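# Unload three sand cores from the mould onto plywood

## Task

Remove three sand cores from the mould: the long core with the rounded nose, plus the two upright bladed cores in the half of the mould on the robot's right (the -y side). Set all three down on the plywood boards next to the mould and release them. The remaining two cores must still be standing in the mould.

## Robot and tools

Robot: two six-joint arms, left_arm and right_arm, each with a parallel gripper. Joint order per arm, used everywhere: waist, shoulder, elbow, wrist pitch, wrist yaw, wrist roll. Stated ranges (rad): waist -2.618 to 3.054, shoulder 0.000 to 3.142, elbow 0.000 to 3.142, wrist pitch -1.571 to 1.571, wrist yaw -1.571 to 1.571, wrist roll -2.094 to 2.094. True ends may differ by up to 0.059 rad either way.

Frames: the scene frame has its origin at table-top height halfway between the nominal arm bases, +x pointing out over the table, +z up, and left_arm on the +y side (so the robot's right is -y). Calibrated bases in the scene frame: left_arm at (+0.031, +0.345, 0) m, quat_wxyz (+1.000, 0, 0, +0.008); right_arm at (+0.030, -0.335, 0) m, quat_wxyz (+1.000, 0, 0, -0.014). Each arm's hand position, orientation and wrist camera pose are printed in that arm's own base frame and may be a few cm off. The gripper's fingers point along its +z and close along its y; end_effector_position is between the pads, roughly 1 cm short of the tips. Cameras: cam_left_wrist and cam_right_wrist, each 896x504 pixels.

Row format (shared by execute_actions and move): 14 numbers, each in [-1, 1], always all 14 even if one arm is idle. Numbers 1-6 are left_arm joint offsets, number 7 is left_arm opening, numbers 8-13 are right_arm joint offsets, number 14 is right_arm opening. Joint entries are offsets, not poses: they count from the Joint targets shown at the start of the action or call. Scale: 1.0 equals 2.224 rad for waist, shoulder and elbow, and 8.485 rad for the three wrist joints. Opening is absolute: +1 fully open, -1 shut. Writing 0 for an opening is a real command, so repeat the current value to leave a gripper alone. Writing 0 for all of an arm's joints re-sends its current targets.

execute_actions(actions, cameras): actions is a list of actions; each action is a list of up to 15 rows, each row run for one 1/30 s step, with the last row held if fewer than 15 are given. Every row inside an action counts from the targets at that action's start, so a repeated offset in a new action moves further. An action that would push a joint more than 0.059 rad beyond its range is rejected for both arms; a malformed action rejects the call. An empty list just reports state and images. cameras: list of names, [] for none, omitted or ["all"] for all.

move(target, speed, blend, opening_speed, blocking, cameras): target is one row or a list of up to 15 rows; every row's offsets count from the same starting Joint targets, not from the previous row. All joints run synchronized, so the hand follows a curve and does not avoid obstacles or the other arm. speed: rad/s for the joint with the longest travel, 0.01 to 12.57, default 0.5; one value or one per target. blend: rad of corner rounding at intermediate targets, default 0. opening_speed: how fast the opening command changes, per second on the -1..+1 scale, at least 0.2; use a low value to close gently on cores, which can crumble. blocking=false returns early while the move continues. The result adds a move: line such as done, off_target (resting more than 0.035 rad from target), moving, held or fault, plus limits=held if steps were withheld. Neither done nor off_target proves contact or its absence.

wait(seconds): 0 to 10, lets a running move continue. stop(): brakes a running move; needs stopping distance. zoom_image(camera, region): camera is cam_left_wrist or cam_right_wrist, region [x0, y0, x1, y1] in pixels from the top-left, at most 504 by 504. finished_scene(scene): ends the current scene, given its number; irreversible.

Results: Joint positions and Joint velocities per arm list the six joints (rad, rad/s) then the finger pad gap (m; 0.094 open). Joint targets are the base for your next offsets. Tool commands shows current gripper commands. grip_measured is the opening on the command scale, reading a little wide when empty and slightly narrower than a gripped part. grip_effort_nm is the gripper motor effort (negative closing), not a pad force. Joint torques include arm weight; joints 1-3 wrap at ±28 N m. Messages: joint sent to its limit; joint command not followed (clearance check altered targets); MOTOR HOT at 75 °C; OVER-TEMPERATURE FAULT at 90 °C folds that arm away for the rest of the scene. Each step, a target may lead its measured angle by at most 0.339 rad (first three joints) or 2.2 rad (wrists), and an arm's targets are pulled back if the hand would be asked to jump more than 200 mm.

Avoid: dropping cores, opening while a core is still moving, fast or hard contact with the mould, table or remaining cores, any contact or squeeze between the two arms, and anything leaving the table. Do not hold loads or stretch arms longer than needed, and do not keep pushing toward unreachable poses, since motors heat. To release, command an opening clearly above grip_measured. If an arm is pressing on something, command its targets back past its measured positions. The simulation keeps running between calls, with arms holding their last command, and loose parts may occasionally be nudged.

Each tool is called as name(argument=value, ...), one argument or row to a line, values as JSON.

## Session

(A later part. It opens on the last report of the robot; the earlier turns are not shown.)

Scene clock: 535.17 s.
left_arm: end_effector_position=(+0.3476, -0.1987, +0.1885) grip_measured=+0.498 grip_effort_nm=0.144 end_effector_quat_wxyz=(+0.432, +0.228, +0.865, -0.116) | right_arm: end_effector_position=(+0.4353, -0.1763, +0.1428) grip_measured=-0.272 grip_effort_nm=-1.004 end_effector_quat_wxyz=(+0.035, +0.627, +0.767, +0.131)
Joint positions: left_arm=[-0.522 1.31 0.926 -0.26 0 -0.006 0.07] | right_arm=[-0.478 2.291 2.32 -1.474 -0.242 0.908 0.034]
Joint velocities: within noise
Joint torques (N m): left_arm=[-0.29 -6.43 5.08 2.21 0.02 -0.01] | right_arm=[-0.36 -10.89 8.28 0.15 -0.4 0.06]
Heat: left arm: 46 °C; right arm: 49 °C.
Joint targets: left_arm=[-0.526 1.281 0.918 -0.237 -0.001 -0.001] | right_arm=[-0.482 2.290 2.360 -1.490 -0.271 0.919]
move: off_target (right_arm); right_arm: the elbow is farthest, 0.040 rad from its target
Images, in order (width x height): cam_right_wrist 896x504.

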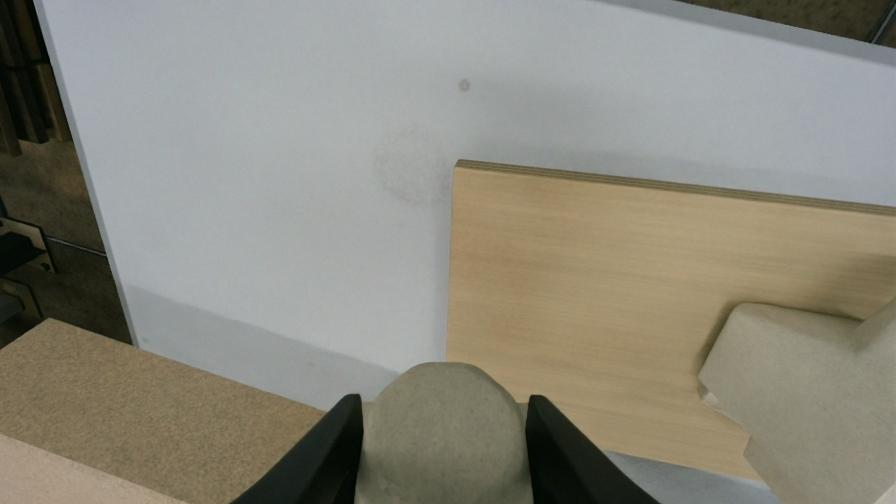

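move(
  target=[0,0,0,0,0,0,0.5,0,0.036,-0.054,-0.0088,0,0,-0.5],
  speed=0.25,
  cameras=["cam_right_wrist"],
)

Scene clock: 540.93 s.
left_arm: end_effector_position=(+0.3476, -0.1987, +0.1885) grip_measured=+0.498 grip_effort_nm=0.134 end_effector_quat_wxyz=(+0.432, +0.228, +0.865, -0.116) | right_arm: end_effector_position=(+0.4075, -0.1615, +0.0847) grip_measured=-0.273 grip_effort_nm=-1.004 end_effector_quat_wxyz=(-0.076, +0.639, +0.758, +0.108)
Joint positions: left_arm=[-0.522 1.31 0.926 -0.26 0 -0.006 0.07] | right_arm=[-0.478 2.376 2.234 -1.532 -0.244 0.91 0.034]
Joint velocities: within noise
Joint torques (N m): left_arm=[-0.36 -6.42 5.01 2.19 0.03 -0.02] | right_arm=[-0.34 -11.69 5.5 -0.35 -0.38 0.07]
Heat: left arm: 46 °C; right arm: 47 °C.
Joint targets: left_arm=[-0.526 1.281 0.918 -0.237 -0.001 -0.001] | right_arm=[-0.482 2.369 2.240 -1.565 -0.271 0.920]
move: done
Images, in order (width x height): cam_right_wrist 896x504.

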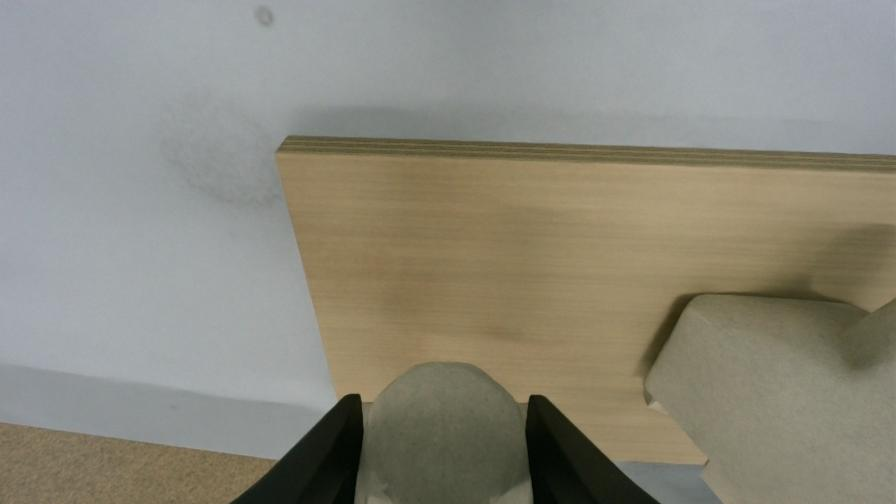

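move(
  target=[0,0,0,0,0,0,0.5,0,0,-0.0405,0.0106,0,0,-0.5],
  speed=0.15,
  cameras=["cam_right_wrist"],
)

Scene clock: 547.30 s.
left_arm: end_effector_position=(+0.3476, -0.1987, +0.1885) grip_measured=+0.498 grip_effort_nm=0.144 end_effector_quat_wxyz=(+0.432, +0.228, +0.865, -0.116) | right_arm: end_effector_position=(+0.4039, -0.1597, +0.0642) grip_measured=-0.273 grip_effort_nm=-1.004 end_effector_quat_wxyz=(-0.086, +0.640, +0.757, +0.105)
Joint positions: left_arm=[-0.522 1.31 0.926 -0.26 0 -0.006 0.07] | right_arm=[-0.478 2.376 2.151 -1.47 -0.244 0.91 0.034]
Joint velocities: within noise
Joint torques (N m): left_arm=[-0.24 -6.49 5.01 2.21 0.02 -0.02] | right_arm=[-0.36 -11.59 4.9 -0.18 -0.38 0.07]
Heat: left arm: 46 °C; right arm: 47 °C.
Joint targets: left_arm=[-0.526 1.281 0.918 -0.237 -0.001 -0.001] | right_arm=[-0.482 2.369 2.150 -1.475 -0.271 0.919]
move: done
Images, in order (width x height): cam_right_wrist 896x504.

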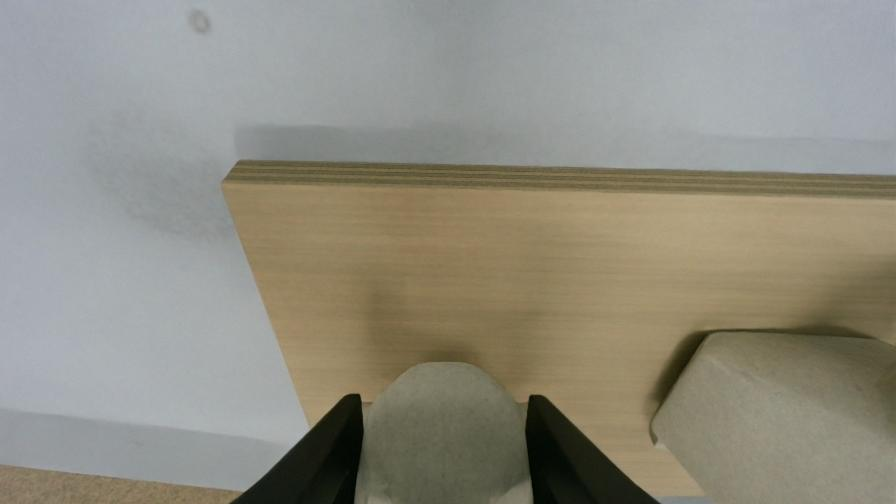

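move(
  target=[0,0,0,0,0,0,0.5,-0.018,0,-0.018,0.0047,0,0,-0.5],
  speed=0.1,
  cameras=["cam_right_wrist"],
)

Scene clock: 552.73 s.
left_arm: end_effector_position=(+0.3476, -0.1987, +0.1885) grip_measured=+0.498 grip_effort_nm=0.144 end_effector_quat_wxyz=(+0.432, +0.228, +0.865, -0.116) | right_arm: end_effector_position=(+0.3970, -0.1762, +0.0543) grip_measured=-0.273 grip_effort_nm=-1.004 end_effector_quat_wxyz=(-0.084, +0.655, +0.743, +0.108)
Joint positions: left_arm=[-0.522 1.31 0.926 -0.26 0 -0.006 0.07] | right_arm=[-0.52 2.376 2.111 -1.431 -0.245 0.91 0.034]
Joint velocities: within noise
Joint torques (N m): left_arm=[-0.23 -6.5 5.01 2.22 0.04 0.01] | right_arm=[-0.34 -11.6 4.88 -0.16 -0.37 0.08]
Heat: left arm: 46 °C; right arm: 49 °C.
Joint targets: left_arm=[-0.526 1.281 0.918 -0.237 -0.001 -0.001] | right_arm=[-0.522 2.369 2.110 -1.435 -0.271 0.919]
move: done
Images, in order (width x height): cam_right_wrist 896x504.

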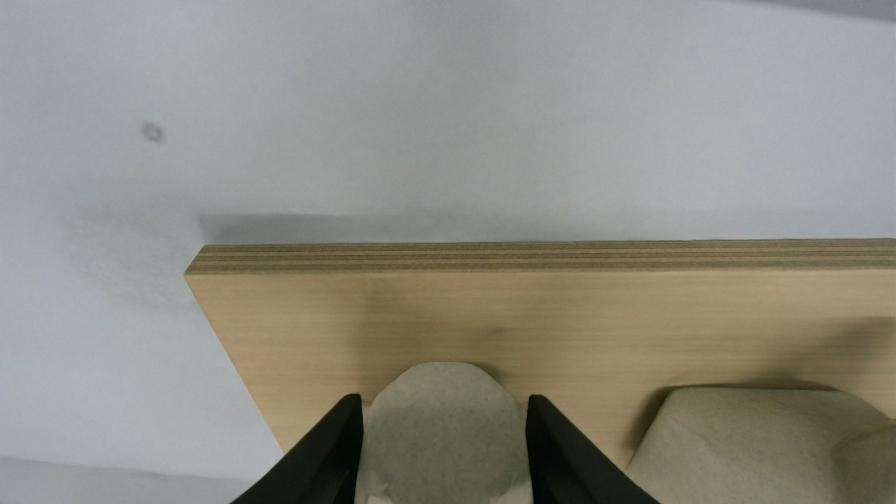

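move(
  target=[0,0,0,0,0,0,0.5,0,0,-0.0135,0.0035,0,0,-0.5],
  speed=0.1,
  cameras=["cam_right_wrist"],
)

Scene clock: 555.50 s.
left_arm: end_effector_position=(+0.3476, -0.1987, +0.1885) grip_measured=+0.498 grip_effort_nm=0.139 end_effector_quat_wxyz=(+0.432, +0.228, +0.865, -0.116) | right_arm: end_effector_position=(+0.3968, -0.1760, +0.0469) grip_measured=-0.273 grip_effort_nm=-1.009 end_effector_quat_wxyz=(-0.084, +0.655, +0.743, +0.108)
Joint positions: left_arm=[-0.522 1.31 0.926 -0.26 0 -0.006 0.07] | right_arm=[-0.52 2.376 2.081 -1.401 -0.246 0.91 0.034]
Joint velocities: within noise
Joint torques (N m): left_arm=[-0.24 -6.43 5.05 2.2 0.01 0] | right_arm=[-0.2 -11.59 4.86 -0.13 -0.37 0.06]
Heat: left arm: 46 °C; right arm: 50 °C.
Joint targets: left_arm=[-0.526 1.281 0.918 -0.237 -0.001 -0.001] | right_arm=[-0.522 2.369 2.080 -1.405 -0.271 0.919]
move: done
Images, in order (width x height): cam_right_wrist 896x504.

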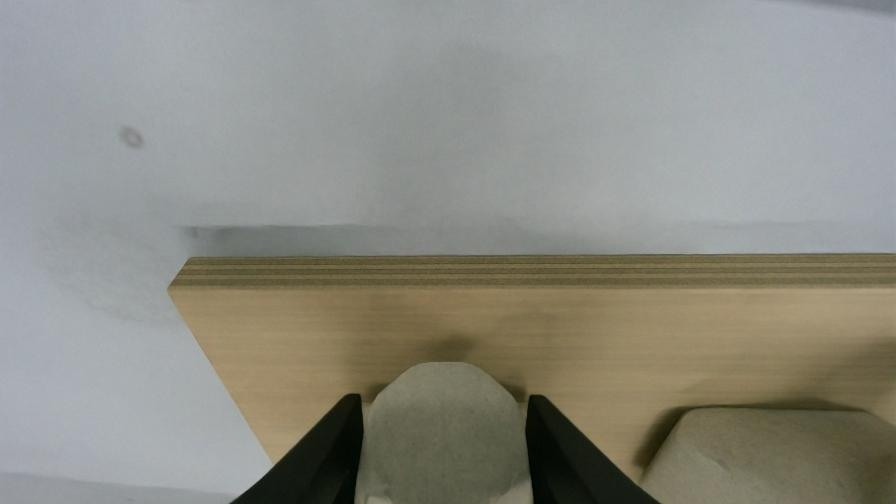

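move(
  target=[0,0,0,0,0,0,0.5,0,0,-0.0112,0.0029,0,0,-0.5],
  speed=0.1,
  cameras=["cam_right_wrist"],
)

Scene clock: 558.90 s.
left_arm: end_effector_position=(+0.3476, -0.1987, +0.1885) grip_measured=+0.498 grip_effort_nm=0.149 end_effector_quat_wxyz=(+0.432, +0.228, +0.865, -0.116) | right_arm: end_effector_position=(+0.3968, -0.1740, +0.0433) grip_measured=-0.273 grip_effort_nm=-1.009 end_effector_quat_wxyz=(-0.087, +0.656, +0.741, +0.113)
Joint positions: left_arm=[-0.522 1.31 0.926 -0.26 0 -0.006 0.07] | right_arm=[-0.52 2.376 2.065 -1.388 -0.257 0.913 0.034]
Joint velocities: within noise
Joint torques (N m): left_arm=[-0.28 -6.52 5.05 2.21 0.03 0] | right_arm=[-0.17 -11.58 4.25 -0.04 -0.26 0.04]
Heat: left arm: 46 °C; right arm: 51 °C.
Joint targets: left_arm=[-0.526 1.281 0.918 -0.237 -0.001 -0.001] | right_arm=[-0.522 2.369 2.055 -1.381 -0.271 0.919]
move: done
Images, in order (width x height): cam_right_wrist 896x504.

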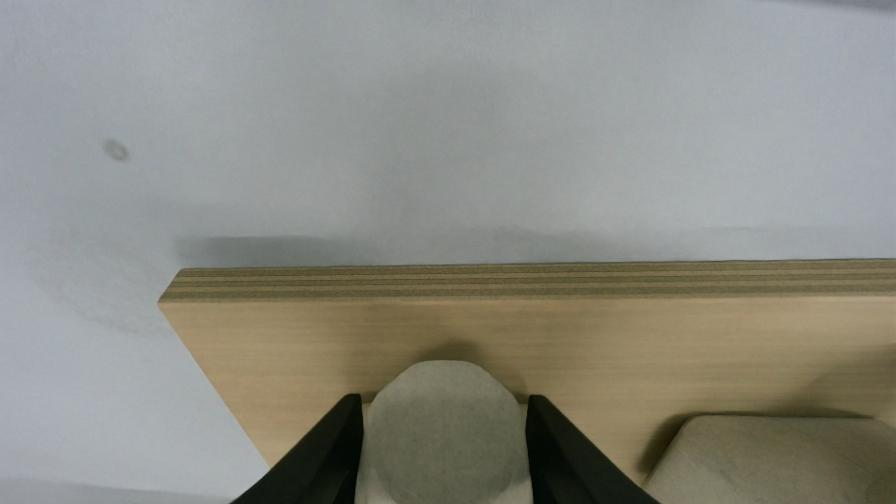

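move(
  target=[0,0,0,0,0,0,0.5,0,0,0,0,0,0,0.0],
  opening_speed=0.25,
  cameras=["cam_right_wrist"],
)

Scene clock: 566.13 s.
left_arm: end_effector_position=(+0.3476, -0.1987, +0.1885) grip_measured=+0.498 grip_effort_nm=0.139 end_effector_quat_wxyz=(+0.432, +0.228, +0.865, -0.116) | right_arm: end_effector_position=(+0.3979, -0.1734, +0.0430) grip_measured=-0.003 grip_effort_nm=0.178 end_effector_quat_wxyz=(-0.086, +0.656, +0.741, +0.117)
Joint positions: left_arm=[-0.522 1.31 0.926 -0.26 0 -0.006 0.07] | right_arm=[-0.52 2.376 2.063 -1.383 -0.264 0.913 0.047]
Joint velocities: within noise
Joint torques (N m): left_arm=[-0.27 -6.53 5.04 2.21 0.04 0.01] | right_arm=[-0.17 -11.6 4.37 -0.08 -0.19 0.03]
Heat: left arm: 46 °C; right arm: 52 °C.
Joint targets: left_arm=[-0.526 1.281 0.918 -0.237 -0.001 -0.001] | right_arm=[-0.522 2.369 2.055 -1.381 -0.271 0.919]
move: done
Images, in order (width x height): cam_right_wrist 896x504.

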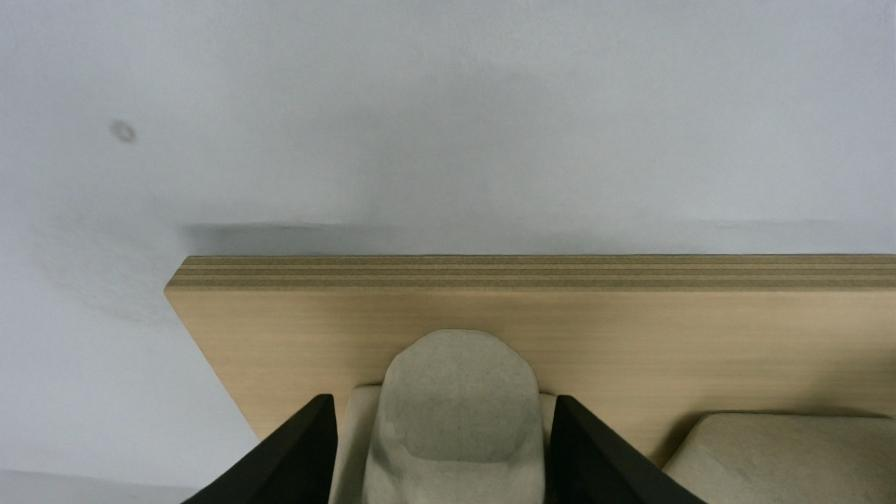

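move(
  target=[0,0,0,0,0,0,0.5,-0.0157,-0.031,0.063,-0.0105,0,0,0.1],
  speed=0.1,
  opening_speed=0.5,
  cameras=["cam_right_wrist"],
)

Scene clock: 577.13 s.
left_arm: end_effector_position=(+0.3476, -0.1987, +0.1885) grip_measured=+0.498 grip_effort_nm=0.144 end_effector_quat_wxyz=(+0.432, +0.228, +0.865, -0.116) | right_arm: end_effector_position=(+0.4020, -0.1908, +0.0821) grip_measured=+0.097 grip_effort_nm=0.178 end_effector_quat_wxyz=(-0.051, +0.665, +0.735, +0.125)
Joint positions: left_arm=[-0.522 1.31 0.926 -0.26 0 -0.006 0.07] | right_arm=[-0.55 2.344 2.169 -1.451 -0.264 0.913 0.052]
Joint velocities: within noise
Joint torques (N m): left_arm=[-0.23 -6.48 5.03 2.17 0.02 -0.01] | right_arm=[-0.76 -14.6 7.09 -0.19 -0.19 0.04]
Heat: left arm: 46 °C; right arm: 54 °C.
Joint targets: left_arm=[-0.526 1.281 0.918 -0.237 -0.001 -0.001] | right_arm=[-0.557 2.301 2.195 -1.470 -0.271 0.919]
move: off_target (right_arm); right_arm: the shoulder is farthest, 0.044 rad from its target
Images, in order (width x height): cam_right_wrist 896x504.

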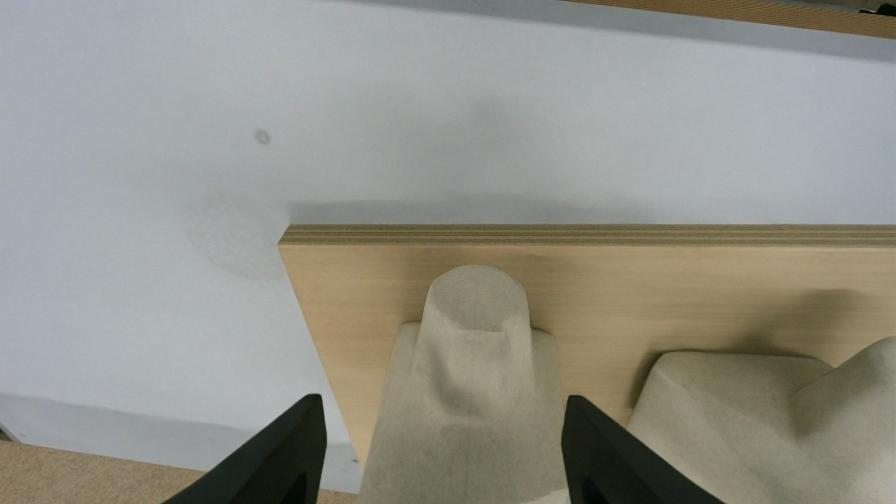

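move(
  target=[
    [0,0,0,0,0,0,0.5,-0.008,-0.048,0.005,-0.0035,0,0,0.1],
    [0,0,0,0,0,0,0.5,-0.008,-0.1003,0,0.0318,0.032,-0.1083,0.1],
  ],
  speed=0.3,
  cameras=["cam_right_wrist"],
)

Scene clock: 585.70 s.
left_arm: end_effector_position=(+0.3476, -0.1987, +0.1885) grip_measured=+0.498 grip_effort_nm=0.144 end_effector_quat_wxyz=(+0.432, +0.228, +0.865, -0.116) | right_arm: end_effector_position=(+0.4214, -0.2678, +0.1925) grip_measured=+0.097 grip_effort_nm=0.178 end_effector_quat_wxyz=(+0.200, +0.279, +0.938, -0.055)
Joint positions: left_arm=[-0.522 1.31 0.926 -0.26 0 -0.006 0.07] | right_arm=[-0.57 2.121 2.187 -1.219 -0.005 0.009 0.052]
Joint velocities: within noise
Joint torques (N m): left_arm=[-0.34 -6.56 5.03 2.21 0 -0.01] | right_arm=[-0.4 -13.6 6.09 0.93 0.04 -0.13]
Heat: left arm: 46 °C; right arm: 54 °C.
Joint targets: left_arm=[-0.526 1.281 0.918 -0.237 -0.001 -0.001] | right_arm=[-0.575 2.078 2.195 -1.200 0.001 0.000]
move: off_target (right_arm); right_arm: the shoulder is farthest, 0.043 rad from its target
Images, in order (width x height): cam_right_wrist 896x504.

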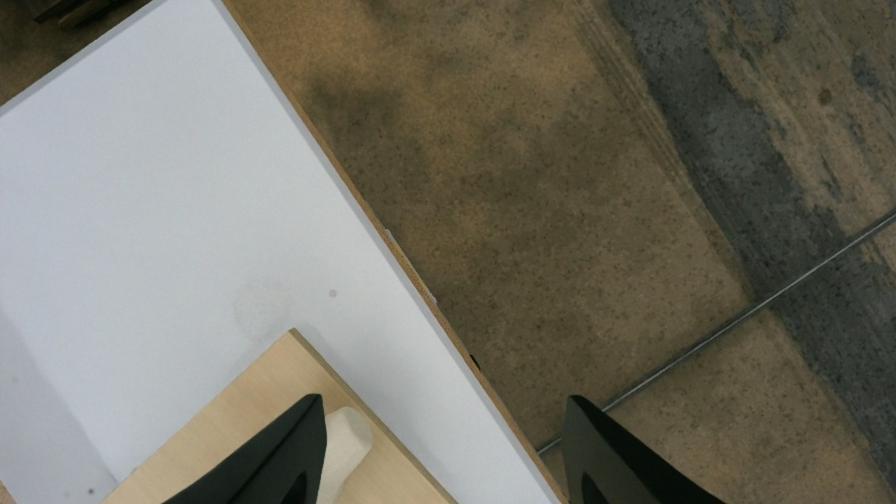

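move(
  target=[0.2572,-0.0297,-0.0926,0.0225,0.1005,0.0515,0.5,0,-0.3948,-0.4024,0.0825,0,0,0.1],
  speed=0.6,
)

Scene clock: 609.03 s.
left_arm: end_effector_position=(+0.3404, -0.1176, +0.1940) grip_measured=+0.498 grip_effort_nm=0.134 end_effector_quat_wxyz=(+0.503, +0.341, +0.754, -0.248) | right_arm: end_effector_position=(+0.3308, -0.2101, +0.3470) grip_measured=+0.097 grip_effort_nm=0.173 end_effector_quat_wxyz=(+0.521, +0.239, +0.806, -0.149)
Joint positions: left_arm=[0.04 1.241 0.721 -0.064 0.834 0.422 0.07] | right_arm=[-0.57 1.214 1.312 -0.525 -0.004 0.008 0.052]
Joint velocities: within noise
Joint torques (N m): left_arm=[0.51 -5.44 4.67 2.01 0.5 0.11] | right_arm=[-0.4 -4.53 5.18 1.72 0.03 -0.12]
Heat: left arm: 46 °C; right arm: 52 °C.
Joint targets: left_arm=[0.046 1.216 0.712 -0.046 0.852 0.436] | right_arm=[-0.575 1.200 1.300 -0.500 0.001 0.001]
move: done

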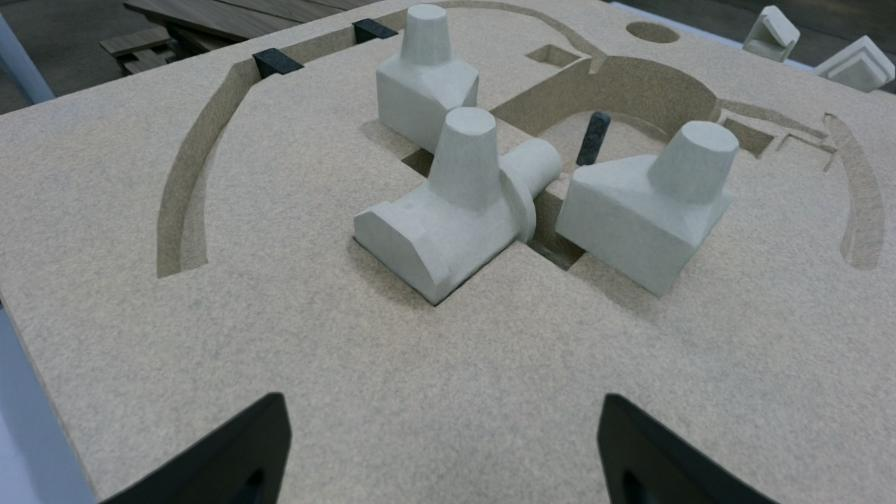

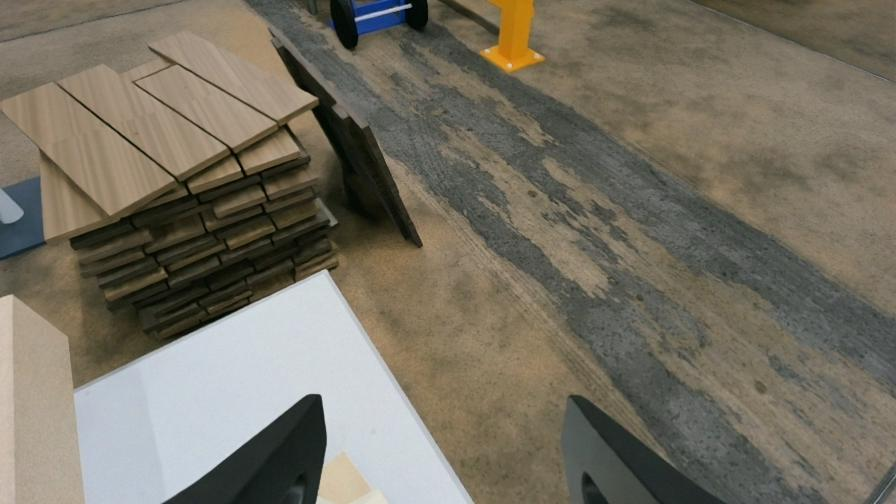

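zoom_image(
  camera="cam_left_wrist",
  region=[340, 80, 620, 310],
)

zoom_image(
  camera="cam_left_wrist",
  region=[720, 0, 896, 110],
)

Scaled by 1.800.

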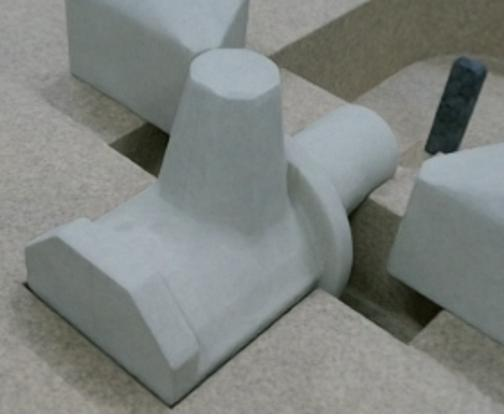

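Scaled by 2.864.

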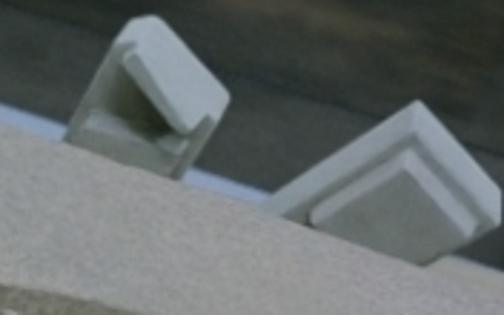

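move(
  target=[-0.045,0.473,0.67,-0.1572,0.0218,0.1237,0.4,0,0,0,0,0,0,0.1],
  speed=0.6,
  cameras=["cam_left_wrist"],
)

Scene clock: 636.20 s.
left_arm: end_effector_position=(+0.4479, -0.1701, +0.2033) grip_measured=+0.402 grip_effort_nm=-0.081 end_effector_quat_wxyz=(+0.357, +0.625, +0.613, -0.324) | right_arm: end_effector_position=(+0.3308, -0.2102, +0.3472) grip_measured=+0.097 grip_effort_nm=0.178 end_effector_quat_wxyz=(+0.521, +0.238, +0.806, -0.149)
Joint positions: left_arm=[-0.047 2.245 2.178 -1.371 1.001 1.471 0.066] | right_arm=[-0.57 1.214 1.312 -0.524 -0.003 0.008 0.052]
Joint velocities: within noise
Joint torques (N m): left_arm=[-0.64 -9.2 6.64 0.56 1 0.1] | right_arm=[-0.4 -4.52 5.18 1.71 0.03 -0.12]
Heat: left arm: 46 °C; right arm: 46 °C.
Joint targets: left_arm=[-0.054 2.267 2.202 -1.380 1.037 1.486] | right_arm=[-0.575 1.200 1.300 -0.500 0.001 0.000]
move: off_target (left_arm); left_arm: the wrist yaw is farthest, 0.036 rad from its target
Images, in order (width x height): cam_left_wrist 896x504.

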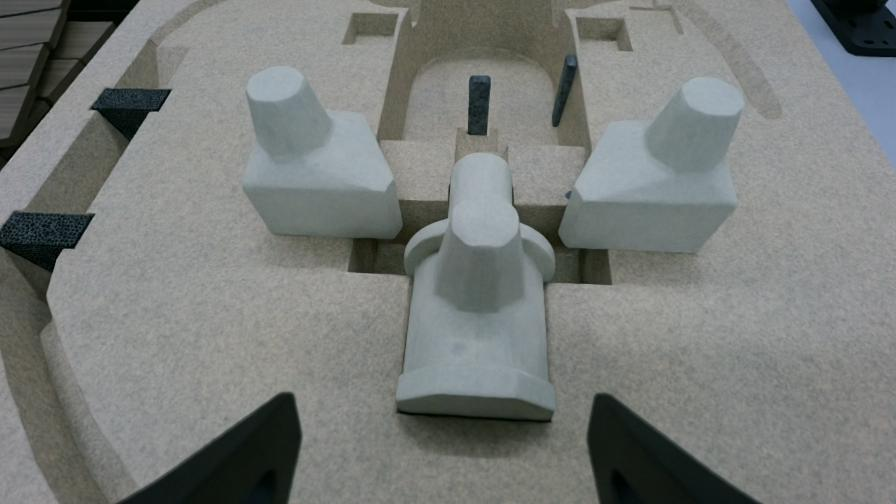

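move(
  target=[-0.0773,-0.0459,-0.174,0.0648,-0.0044,-0.042,0.4,0,0,0,0,0,0,0.1],
  speed=0.25,
  cameras=["cam_left_wrist"],
)

Scene clock: 647.60 s.
left_arm: end_effector_position=(+0.4397, -0.2495, +0.1311) grip_measured=+0.402 grip_effort_nm=-0.081 end_effector_quat_wxyz=(+0.336, +0.604, +0.630, -0.354) | right_arm: end_effector_position=(+0.3309, -0.2102, +0.3473) grip_measured=+0.097 grip_effort_nm=0.173 end_effector_quat_wxyz=(+0.521, +0.238, +0.806, -0.149)
Joint positions: left_arm=[-0.221 2.217 1.824 -0.843 0.982 1.128 0.066] | right_arm=[-0.57 1.214 1.312 -0.524 -0.003 0.008 0.052]
Joint velocities: within noise
Joint torques (N m): left_arm=[-0.4 -14.72 4.33 1.11 0.74 -0.03] | right_arm=[-0.4 -4.53 5.19 1.71 0.03 -0.11]
Heat: left arm: 43 °C; right arm: 47 °C.
Joint targets: left_arm=[-0.226 2.165 1.816 -0.830 1.000 1.130] | right_arm=[-0.575 1.200 1.300 -0.500 0.001 0.001]
move: off_target (left_arm); left_arm: the shoulder is farthest, 0.052 rad from its target
Images, in order (width x height): cam_left_wrist 896x504.

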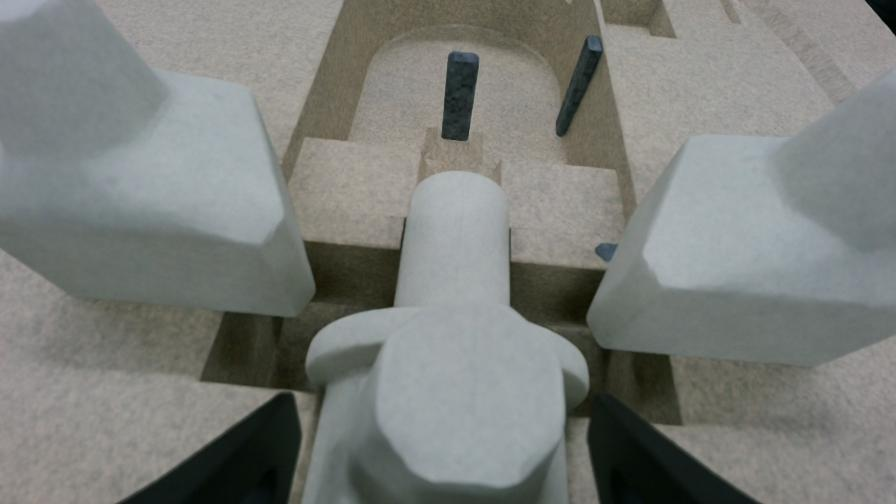

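move(
  target=[0.0,-0.006,0.03,-0.004,0,0,0.4,0,0,0,0,0,0,0.1],
  speed=0.2,
  cameras=["cam_left_wrist"],
)

Scene clock: 653.67 s.
left_arm: end_effector_position=(+0.4437, -0.2503, +0.1504) grip_measured=+0.402 grip_effort_nm=-0.085 end_effector_quat_wxyz=(+0.351, +0.609, +0.622, -0.344) | right_arm: end_effector_position=(+0.3309, -0.2102, +0.3474) grip_measured=+0.097 grip_effort_nm=0.173 end_effector_quat_wxyz=(+0.521, +0.238, +0.806, -0.149)
Joint positions: left_arm=[-0.221 2.197 1.859 -0.858 0.981 1.127 0.066] | right_arm=[-0.57 1.214 1.312 -0.524 -0.003 0.008 0.052]
Joint velocities: within noise
Joint torques (N m): left_arm=[-0.42 -14.16 6.9 0.98 0.75 -0.02] | right_arm=[-0.42 -4.55 5.18 1.7 0.03 -0.12]
Heat: left arm: 46 °C; right arm: 47 °C.
Joint targets: left_arm=[-0.226 2.152 1.882 -0.865 1.000 1.130] | right_arm=[-0.575 1.200 1.300 -0.500 0.001 0.001]
move: off_target (left_arm); left_arm: the shoulder is farthest, 0.045 rad from its target
Images, in order (width x height): cam_left_wrist 896x504.

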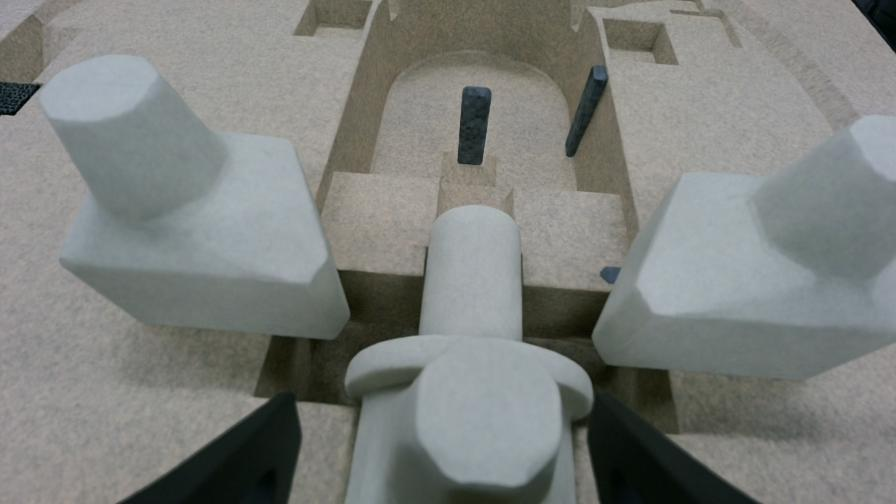

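move(
  target=[0.0,-0.0189,-0.045,0.0035,0,0,0.4,0,0,0,0,0,0,0.1],
  speed=0.15,
  cameras=["cam_left_wrist"],
)

Scene clock: 660.43 s.
left_arm: end_effector_position=(+0.4317, -0.2476, +0.1460) grip_measured=+0.402 grip_effort_nm=-0.076 end_effector_quat_wxyz=(+0.342, +0.606, +0.627, -0.349) | right_arm: end_effector_position=(+0.3309, -0.2102, +0.3474) grip_measured=+0.097 grip_effort_nm=0.178 end_effector_quat_wxyz=(+0.521, +0.238, +0.806, -0.149)
Joint positions: left_arm=[-0.221 2.162 1.79 -0.848 0.981 1.127 0.066] | right_arm=[-0.57 1.214 1.312 -0.524 -0.003 0.008 0.052]
Joint velocities: within noise
Joint torques (N m): left_arm=[-0.44 -14.38 4.25 1.12 0.75 -0.04] | right_arm=[-0.4 -4.51 5.16 1.7 0.04 -0.11]
Heat: left arm: 47 °C; right arm: 48 °C.
Joint targets: left_arm=[-0.226 2.110 1.782 -0.835 1.000 1.130] | right_arm=[-0.575 1.200 1.300 -0.500 0.001 0.001]
move: off_target (left_arm); left_arm: the shoulder is farthest, 0.052 rad from its target
Images, in order (width x height): cam_left_wrist 896x504.

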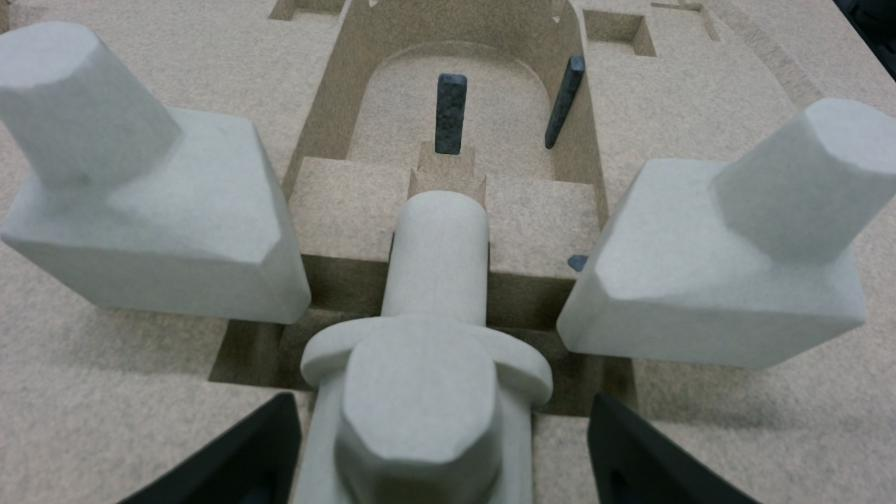

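move(
  target=[0.0,0,0,0,-0.0062,0,0.4,0,0,0,0,0,0,0.1],
  speed=0.15,
  cameras=["cam_left_wrist"],
)

Scene clock: 668.53 s.
left_arm: end_effector_position=(+0.4355, -0.2431, +0.1392) grip_measured=+0.402 grip_effort_nm=-0.076 end_effector_quat_wxyz=(+0.335, +0.611, +0.638, -0.328) | right_arm: end_effector_position=(+0.3309, -0.2102, +0.3475) grip_measured=+0.097 grip_effort_nm=0.173 end_effector_quat_wxyz=(+0.521, +0.238, +0.806, -0.149)
Joint positions: left_arm=[-0.221 2.162 1.79 -0.846 0.931 1.127 0.066] | right_arm=[-0.57 1.214 1.312 -0.523 -0.003 0.008 0.052]
Joint velocities: within noise
Joint torques (N m): left_arm=[-0.46 -14.28 4.26 1.14 0.73 -0.03] | right_arm=[-0.42 -4.55 5.19 1.7 0.03 -0.12]
Heat: left arm: 51 °C; right arm: 48 °C.
Joint targets: left_arm=[-0.226 2.110 1.782 -0.835 0.947 1.130] | right_arm=[-0.575 1.200 1.300 -0.500 0.001 0.001]
move: off_target (left_arm); left_arm: the shoulder is farthest, 0.052 rad from its target
Images, in order (width x height): cam_left_wrist 896x504.

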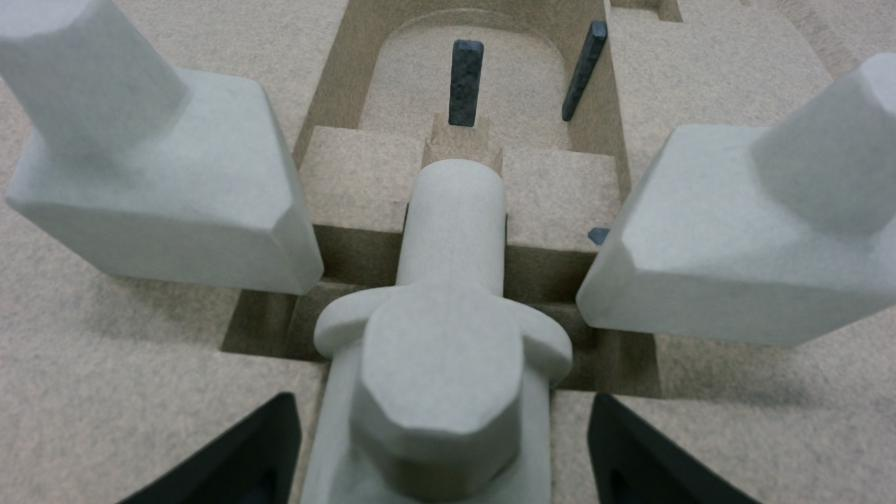

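move(
  target=[-0.0135,0,0.03,-0.002,-0.0047,0,0.4,0,0,0,0,0,0,0.1],
  speed=0.15,
  cameras=["cam_left_wrist"],
)

Scene clock: 679.33 s.
left_arm: end_effector_position=(+0.4374, -0.2539, +0.1472) grip_measured=+0.402 grip_effort_nm=-0.071 end_effector_quat_wxyz=(+0.339, +0.627, +0.630, -0.308) | right_arm: end_effector_position=(+0.3309, -0.2102, +0.3475) grip_measured=+0.097 grip_effort_nm=0.173 end_effector_quat_wxyz=(+0.521, +0.238, +0.806, -0.149)
Joint positions: left_arm=[-0.25 2.157 1.825 -0.847 0.892 1.127 0.066] | right_arm=[-0.57 1.214 1.312 -0.523 -0.003 0.008 0.052]
Joint velocities: within noise
Joint torques (N m): left_arm=[-0.38 -14.11 7.06 1.04 0.68 -0.04] | right_arm=[-0.42 -4.53 5.16 1.7 0.03 -0.12]
Heat: left arm: 56 °C; right arm: 48 °C.
Joint targets: left_arm=[-0.256 2.110 1.849 -0.852 0.908 1.130] | right_arm=[-0.575 1.200 1.300 -0.500 0.001 0.001]
move: off_target (left_arm); left_arm: the shoulder is farthest, 0.047 rad from its target
Images, in order (width x height): cam_left_wrist 896x504.

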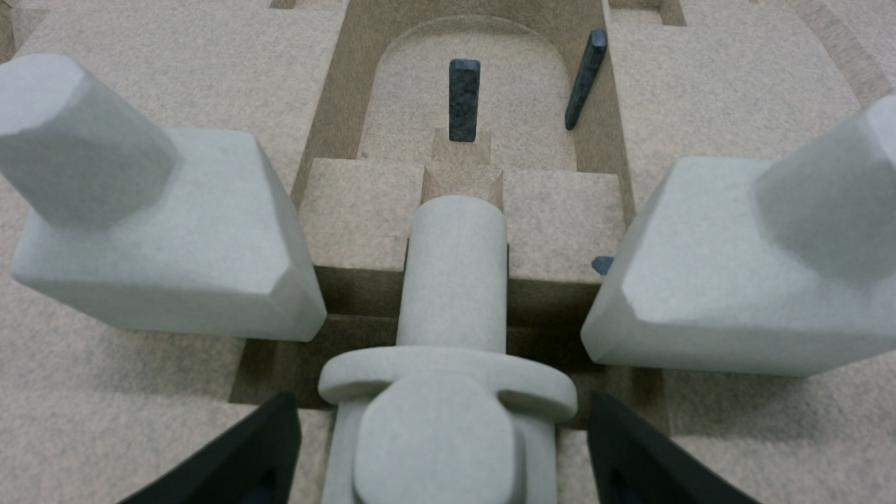

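move(
  target=[0,0,0,0,0,0,-0.5,0,0,0,0,0,0,0.1],
  opening_speed=0.5,
  cameras=["cam_left_wrist"],
)

Scene clock: 723.30 s.
left_arm: end_effector_position=(+0.4371, -0.2537, +0.1468) grip_measured=-0.241 grip_effort_nm=-1.004 end_effector_quat_wxyz=(+0.337, +0.627, +0.631, -0.308) | right_arm: end_effector_position=(+0.3309, -0.2102, +0.3475) grip_measured=+0.097 grip_effort_nm=0.173 end_effector_quat_wxyz=(+0.521, +0.238, +0.806, -0.149)
Joint positions: left_arm=[-0.25 2.157 1.825 -0.85 0.89 1.127 0.036] | right_arm=[-0.57 1.214 1.312 -0.523 -0.003 0.008 0.052]
Joint velocities: within noise
Joint torques (N m): left_arm=[-0.46 -14.04 6.99 1.07 0.71 -0.05] | right_arm=[-0.4 -4.53 5.19 1.7 0.02 -0.12]
Heat: left arm: 59 °C; right arm: 49 °C.
Joint targets: left_arm=[-0.256 2.110 1.849 -0.852 0.907 1.130] | right_arm=[-0.575 1.200 1.300 -0.500 0.001 0.001]
move: off_target (left_arm); left_arm: the shoulder is farthest, 0.047 rad from its target
Images, in order (width x height): cam_left_wrist 896x504.

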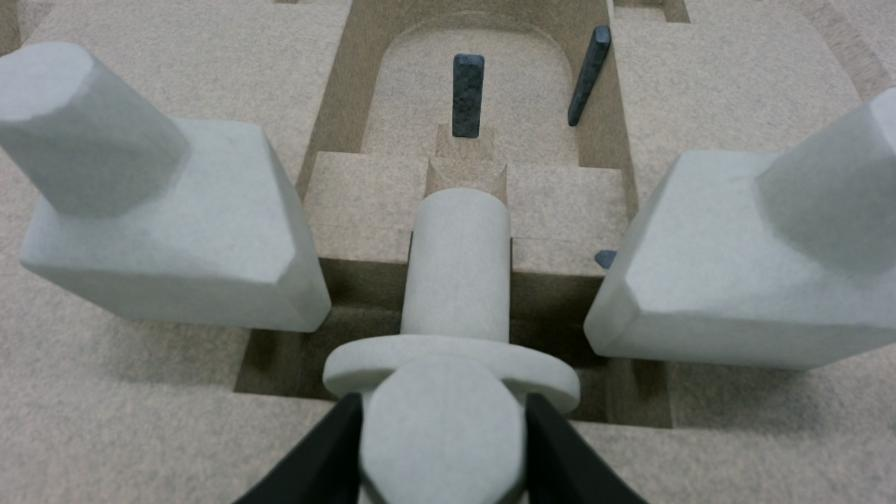

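move(
  target=[
    [0,0,0.0899,-0.0192,0,0,-0.5,0,0,0,0,0,0,0.1],
    [0,0.0207,0.207,-0.0436,0,0,-0.5,0,0,0,0,0,0,0.1],
  ],
  speed=0.25,
  blend=0.05,
  cameras=["cam_left_wrist"],
)

Scene clock: 731.37 s.
left_arm: end_effector_position=(+0.4341, -0.2457, +0.2420) grip_measured=-0.242 grip_effort_nm=-0.999 end_effector_quat_wxyz=(+0.330, +0.636, +0.644, -0.270) | right_arm: end_effector_position=(+0.3309, -0.2102, +0.3475) grip_measured=+0.097 grip_effort_nm=0.173 end_effector_quat_wxyz=(+0.521, +0.238, +0.806, -0.149)
Joint positions: left_arm=[-0.256 2.165 2.259 -1.26 0.806 1.127 0.036] | right_arm=[-0.57 1.214 1.312 -0.523 -0.003 0.008 0.052]
Joint velocities: within noise
Joint torques (N m): left_arm=[0.01 -10.96 9.09 1.53 1.66 -0.03] | right_arm=[-0.42 -4.52 5.18 1.7 0.03 -0.12]
Heat: left arm: 58 °C; right arm: 49 °C.
Joint targets: left_arm=[-0.256 2.156 2.309 -1.222 0.907 1.130] | right_arm=[-0.575 1.200 1.300 -0.500 0.001 0.001]
move: off_target (left_arm); left_arm: the wrist yaw is farthest, 0.101 rad from its target
Images, in order (width x height): cam_left_wrist 896x504.

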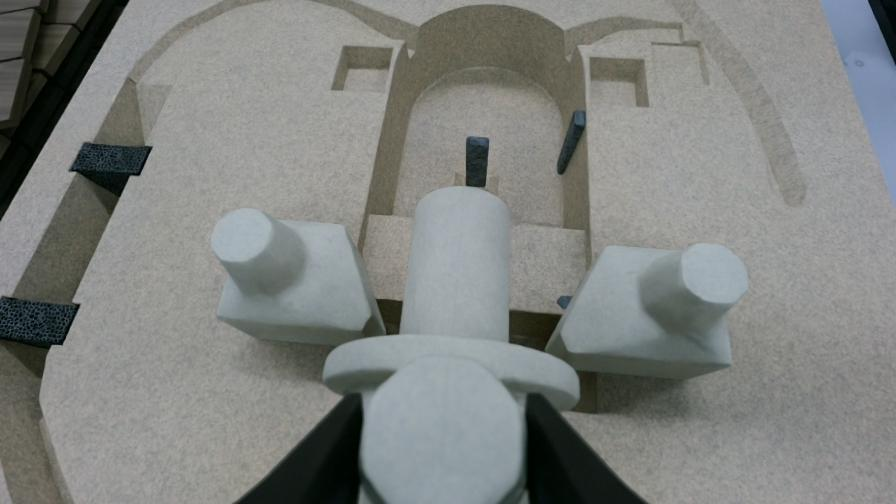

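move(
  target=[
    [0,-0.054,0,-0.0141,0,0,-0.5,0,0,0,0,0,0,0.1],
    [0.160,-0.160,-0.2334,0.0403,-0.0091,-0.033,-0.5,0,0,0,0,0,0,0.1],
    [0.4366,-0.531,-0.6785,0.0986,-0.0318,-0.0825,-0.5,0,0,0,0,0,0,0.1],
  ],
  speed=0.5,
  blend=0.08,
  cameras=["cam_left_wrist"],
)

Scene clock: 744.17 s.
left_arm: end_effector_position=(+0.2868, +0.1191, +0.1939) grip_measured=-0.242 grip_effort_nm=-0.999 end_effector_quat_wxyz=(+0.463, -0.008, +0.886, -0.012) | right_arm: end_effector_position=(+0.3309, -0.2102, +0.3475) grip_measured=+0.097 grip_effort_nm=0.178 end_effector_quat_wxyz=(+0.521, +0.238, +0.806, -0.149)
Joint positions: left_arm=[0.709 1.022 0.78 -0.507 0.577 0.434 0.036] | right_arm=[-0.57 1.214 1.312 -0.523 -0.003 0.008 0.052]
Joint velocities: within noise
Joint torques (N m): left_arm=[0.47 -5.46 7.32 3.09 0.98 -0.1] | right_arm=[-0.4 -4.52 5.16 1.69 0.03 -0.12]
Heat: left arm: 53 °C; right arm: 50 °C.
Joint targets: left_arm=[0.715 0.975 0.800 -0.385 0.638 0.429] | right_arm=[-0.575 1.200 1.300 -0.500 0.001 0.001]
move: off_target (left_arm); blend cut to 0.0601 rad at target 1; left_arm: the wrist pitch is farthest, 0.122 rad from its target
Images, in order (width x height): cam_left_wrist 896x504.

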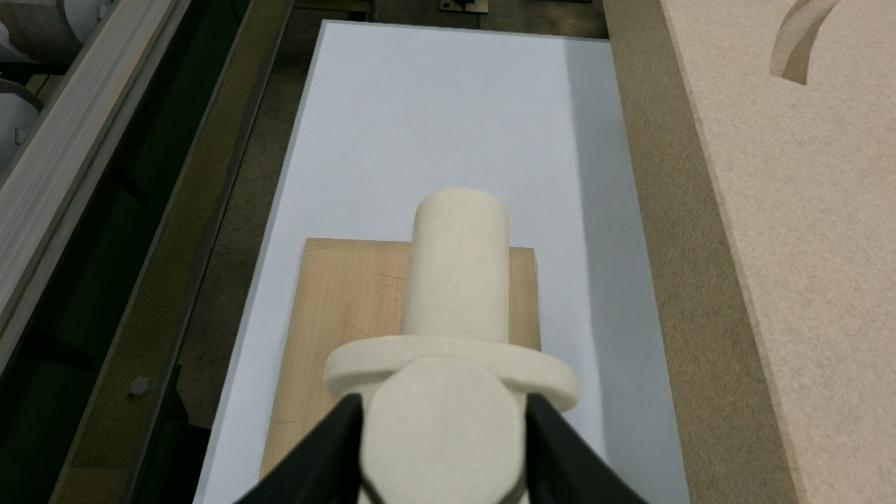

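move(
  target=[0,0.0169,-0.0944,0.0257,0,0,-0.5,0,0,0,0,0,0,0.1],
  speed=0.3,
  cameras=["cam_left_wrist"],
)

move(
  target=[0,0.0027,-0.0135,0.004,0,0,-0.5,0,0,0,0,0,0,0.1],
  speed=0.1,
  cameras=["cam_left_wrist"],
)

Scene clock: 750.50 s.
left_arm: end_effector_position=(+0.2833, +0.1161, +0.1406) grip_measured=-0.242 grip_effort_nm=-0.994 end_effector_quat_wxyz=(+0.463, -0.009, +0.886, -0.013) | right_arm: end_effector_position=(+0.3310, -0.2103, +0.3476) grip_measured=+0.097 grip_effort_nm=0.178 end_effector_quat_wxyz=(+0.522, +0.238, +0.805, -0.149)
Joint positions: left_arm=[0.709 1.027 0.57 -0.291 0.577 0.432 0.036] | right_arm=[-0.57 1.214 1.312 -0.523 -0.003 0.008 0.052]
Joint velocities: within noise
Joint torques (N m): left_arm=[0.58 -3 7.16 3.11 0.97 -0.08] | right_arm=[-0.43 -4.52 5.16 1.7 0.03 -0.11]
Heat: left arm: 49 °C; right arm: 50 °C.
Joint targets: left_arm=[0.715 1.013 0.590 -0.167 0.638 0.430] | right_arm=[-0.575 1.200 1.300 -0.500 0.001 0.001]
move: off_target (left_arm); left_arm: the wrist pitch is farthest, 0.124 rad from its target
Images, in order (width x height): cam_left_wrist 896x504.

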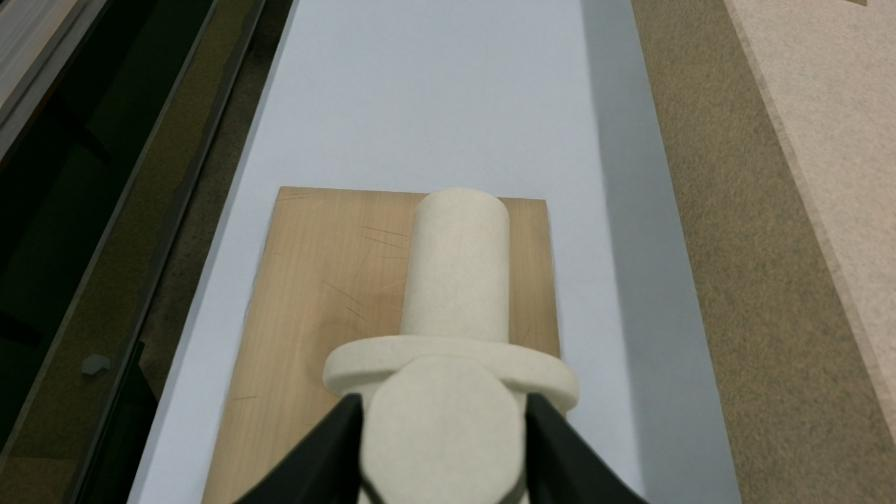

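Scene clock: 751.50 s.
left_arm: end_effector_position=(+0.2827, +0.1156, +0.1347) grip_measured=-0.242 grip_effort_nm=-0.999 end_effector_quat_wxyz=(+0.465, -0.008, +0.885, -0.011) | right_arm: end_effector_position=(+0.3310, -0.2103, +0.3476) grip_measured=+0.097 grip_effort_nm=0.173 end_effector_quat_wxyz=(+0.522, +0.238, +0.805, -0.149)
Joint positions: left_arm=[0.709 1.027 0.542 -0.258 0.577 0.432 0.036] | right_arm=[-0.57 1.214 1.312 -0.523 -0.003 0.008 0.052]
Joint velocities: within noise
Joint torques (N m): left_arm=[0.51 -2.54 6.8 3.11 0.98 -0.1] | right_arm=[-0.42 -4.51 5.15 1.7 0.03 -0.11]
Heat: left arm: 48 °C; right arm: 50 °C.
Joint targets: left_arm=[0.715 1.019 0.560 -0.133 0.638 0.430] | right_arm=[-0.575 1.200 1.300 -0.500 0.001 0.001]
move: off_target (left_arm); left_arm: the wrist pitch is farthest, 0.125 rad from its target
Images, in order (width x height): cam_left_wrist 896x504.

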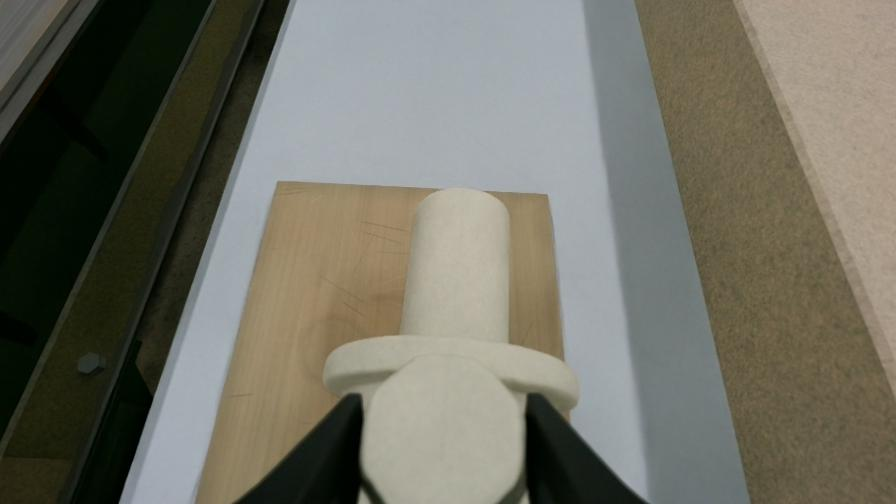

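move(
  target=[0.02,0.0045,-0.02,0.006,0.004,0,-0.5,0,0,0,0,0,0,0.1],
  speed=0.1,
  cameras=[],
)

move(
  target=[0,0.0045,-0.02,0.006,0,0,-0.5,0,0,0,0,0,0,0.1],
  speed=0.1,
  cameras=["cam_left_wrist"],
)

Scene clock: 754.83 s.
left_arm: end_effector_position=(+0.2773, +0.1231, +0.1231) grip_measured=-0.242 grip_effort_nm=-1.004 end_effector_quat_wxyz=(+0.468, -0.023, +0.883, -0.011) | right_arm: end_effector_position=(+0.3310, -0.2103, +0.3476) grip_measured=+0.097 grip_effort_nm=0.168 end_effector_quat_wxyz=(+0.522, +0.238, +0.805, -0.149)
Joint positions: left_arm=[0.752 1.041 0.498 -0.206 0.599 0.432 0.036] | right_arm=[-0.57 1.214 1.312 -0.523 -0.003 0.008 0.052]
Joint velocities: within noise
Joint torques (N m): left_arm=[0.68 -2.81 6.79 3.12 1.09 -0.09] | right_arm=[-0.4 -4.53 5.16 1.69 0.03 -0.12]
Heat: left arm: 46 °C; right arm: 50 °C.
Joint targets: left_arm=[0.760 1.028 0.515 -0.082 0.672 0.430] | right_arm=[-0.575 1.200 1.300 -0.500 0.001 0.001]
move: off_target (left_arm); left_arm: the wrist pitch is farthest, 0.123 rad from its target
No camera images: "cameras" was empty.

Scene clock: 755.80 s.
left_arm: end_effector_position=(+0.2757, +0.1210, +0.1120) grip_measured=-0.242 grip_effort_nm=-1.004 end_effector_quat_wxyz=(+0.468, -0.023, +0.883, -0.013) | right_arm: end_effector_position=(+0.3310, -0.2103, +0.3476) grip_measured=+0.097 grip_effort_nm=0.178 end_effector_quat_wxyz=(+0.522, +0.238, +0.805, -0.149)
Joint positions: left_arm=[0.752 1.05 0.455 -0.155 0.602 0.432 0.036] | right_arm=[-0.57 1.214 1.312 -0.523 -0.003 0.008 0.052]
Joint velocities: within noise
Joint torques (N m): left_arm=[0.66 -2.78 6.52 3.08 1.09 -0.07] | right_arm=[-0.42 -4.51 5.15 1.7 0.03 -0.12]
Heat: left arm: 46 °C; right arm: 50 °C.
Joint targets: left_arm=[0.760 1.039 0.471 -0.032 0.672 0.430] | right_arm=[-0.575 1.200 1.300 -0.500 0.001 0.001]
move: off_target (left_arm); left_arm: the wrist pitch is farthest, 0.124 rad from its target
Images, in order (width x height): cam_left_wrist 896x504.

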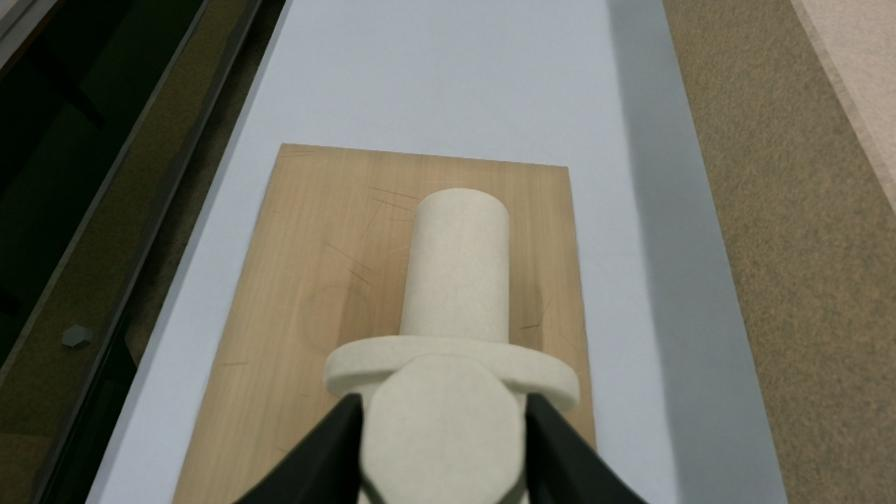

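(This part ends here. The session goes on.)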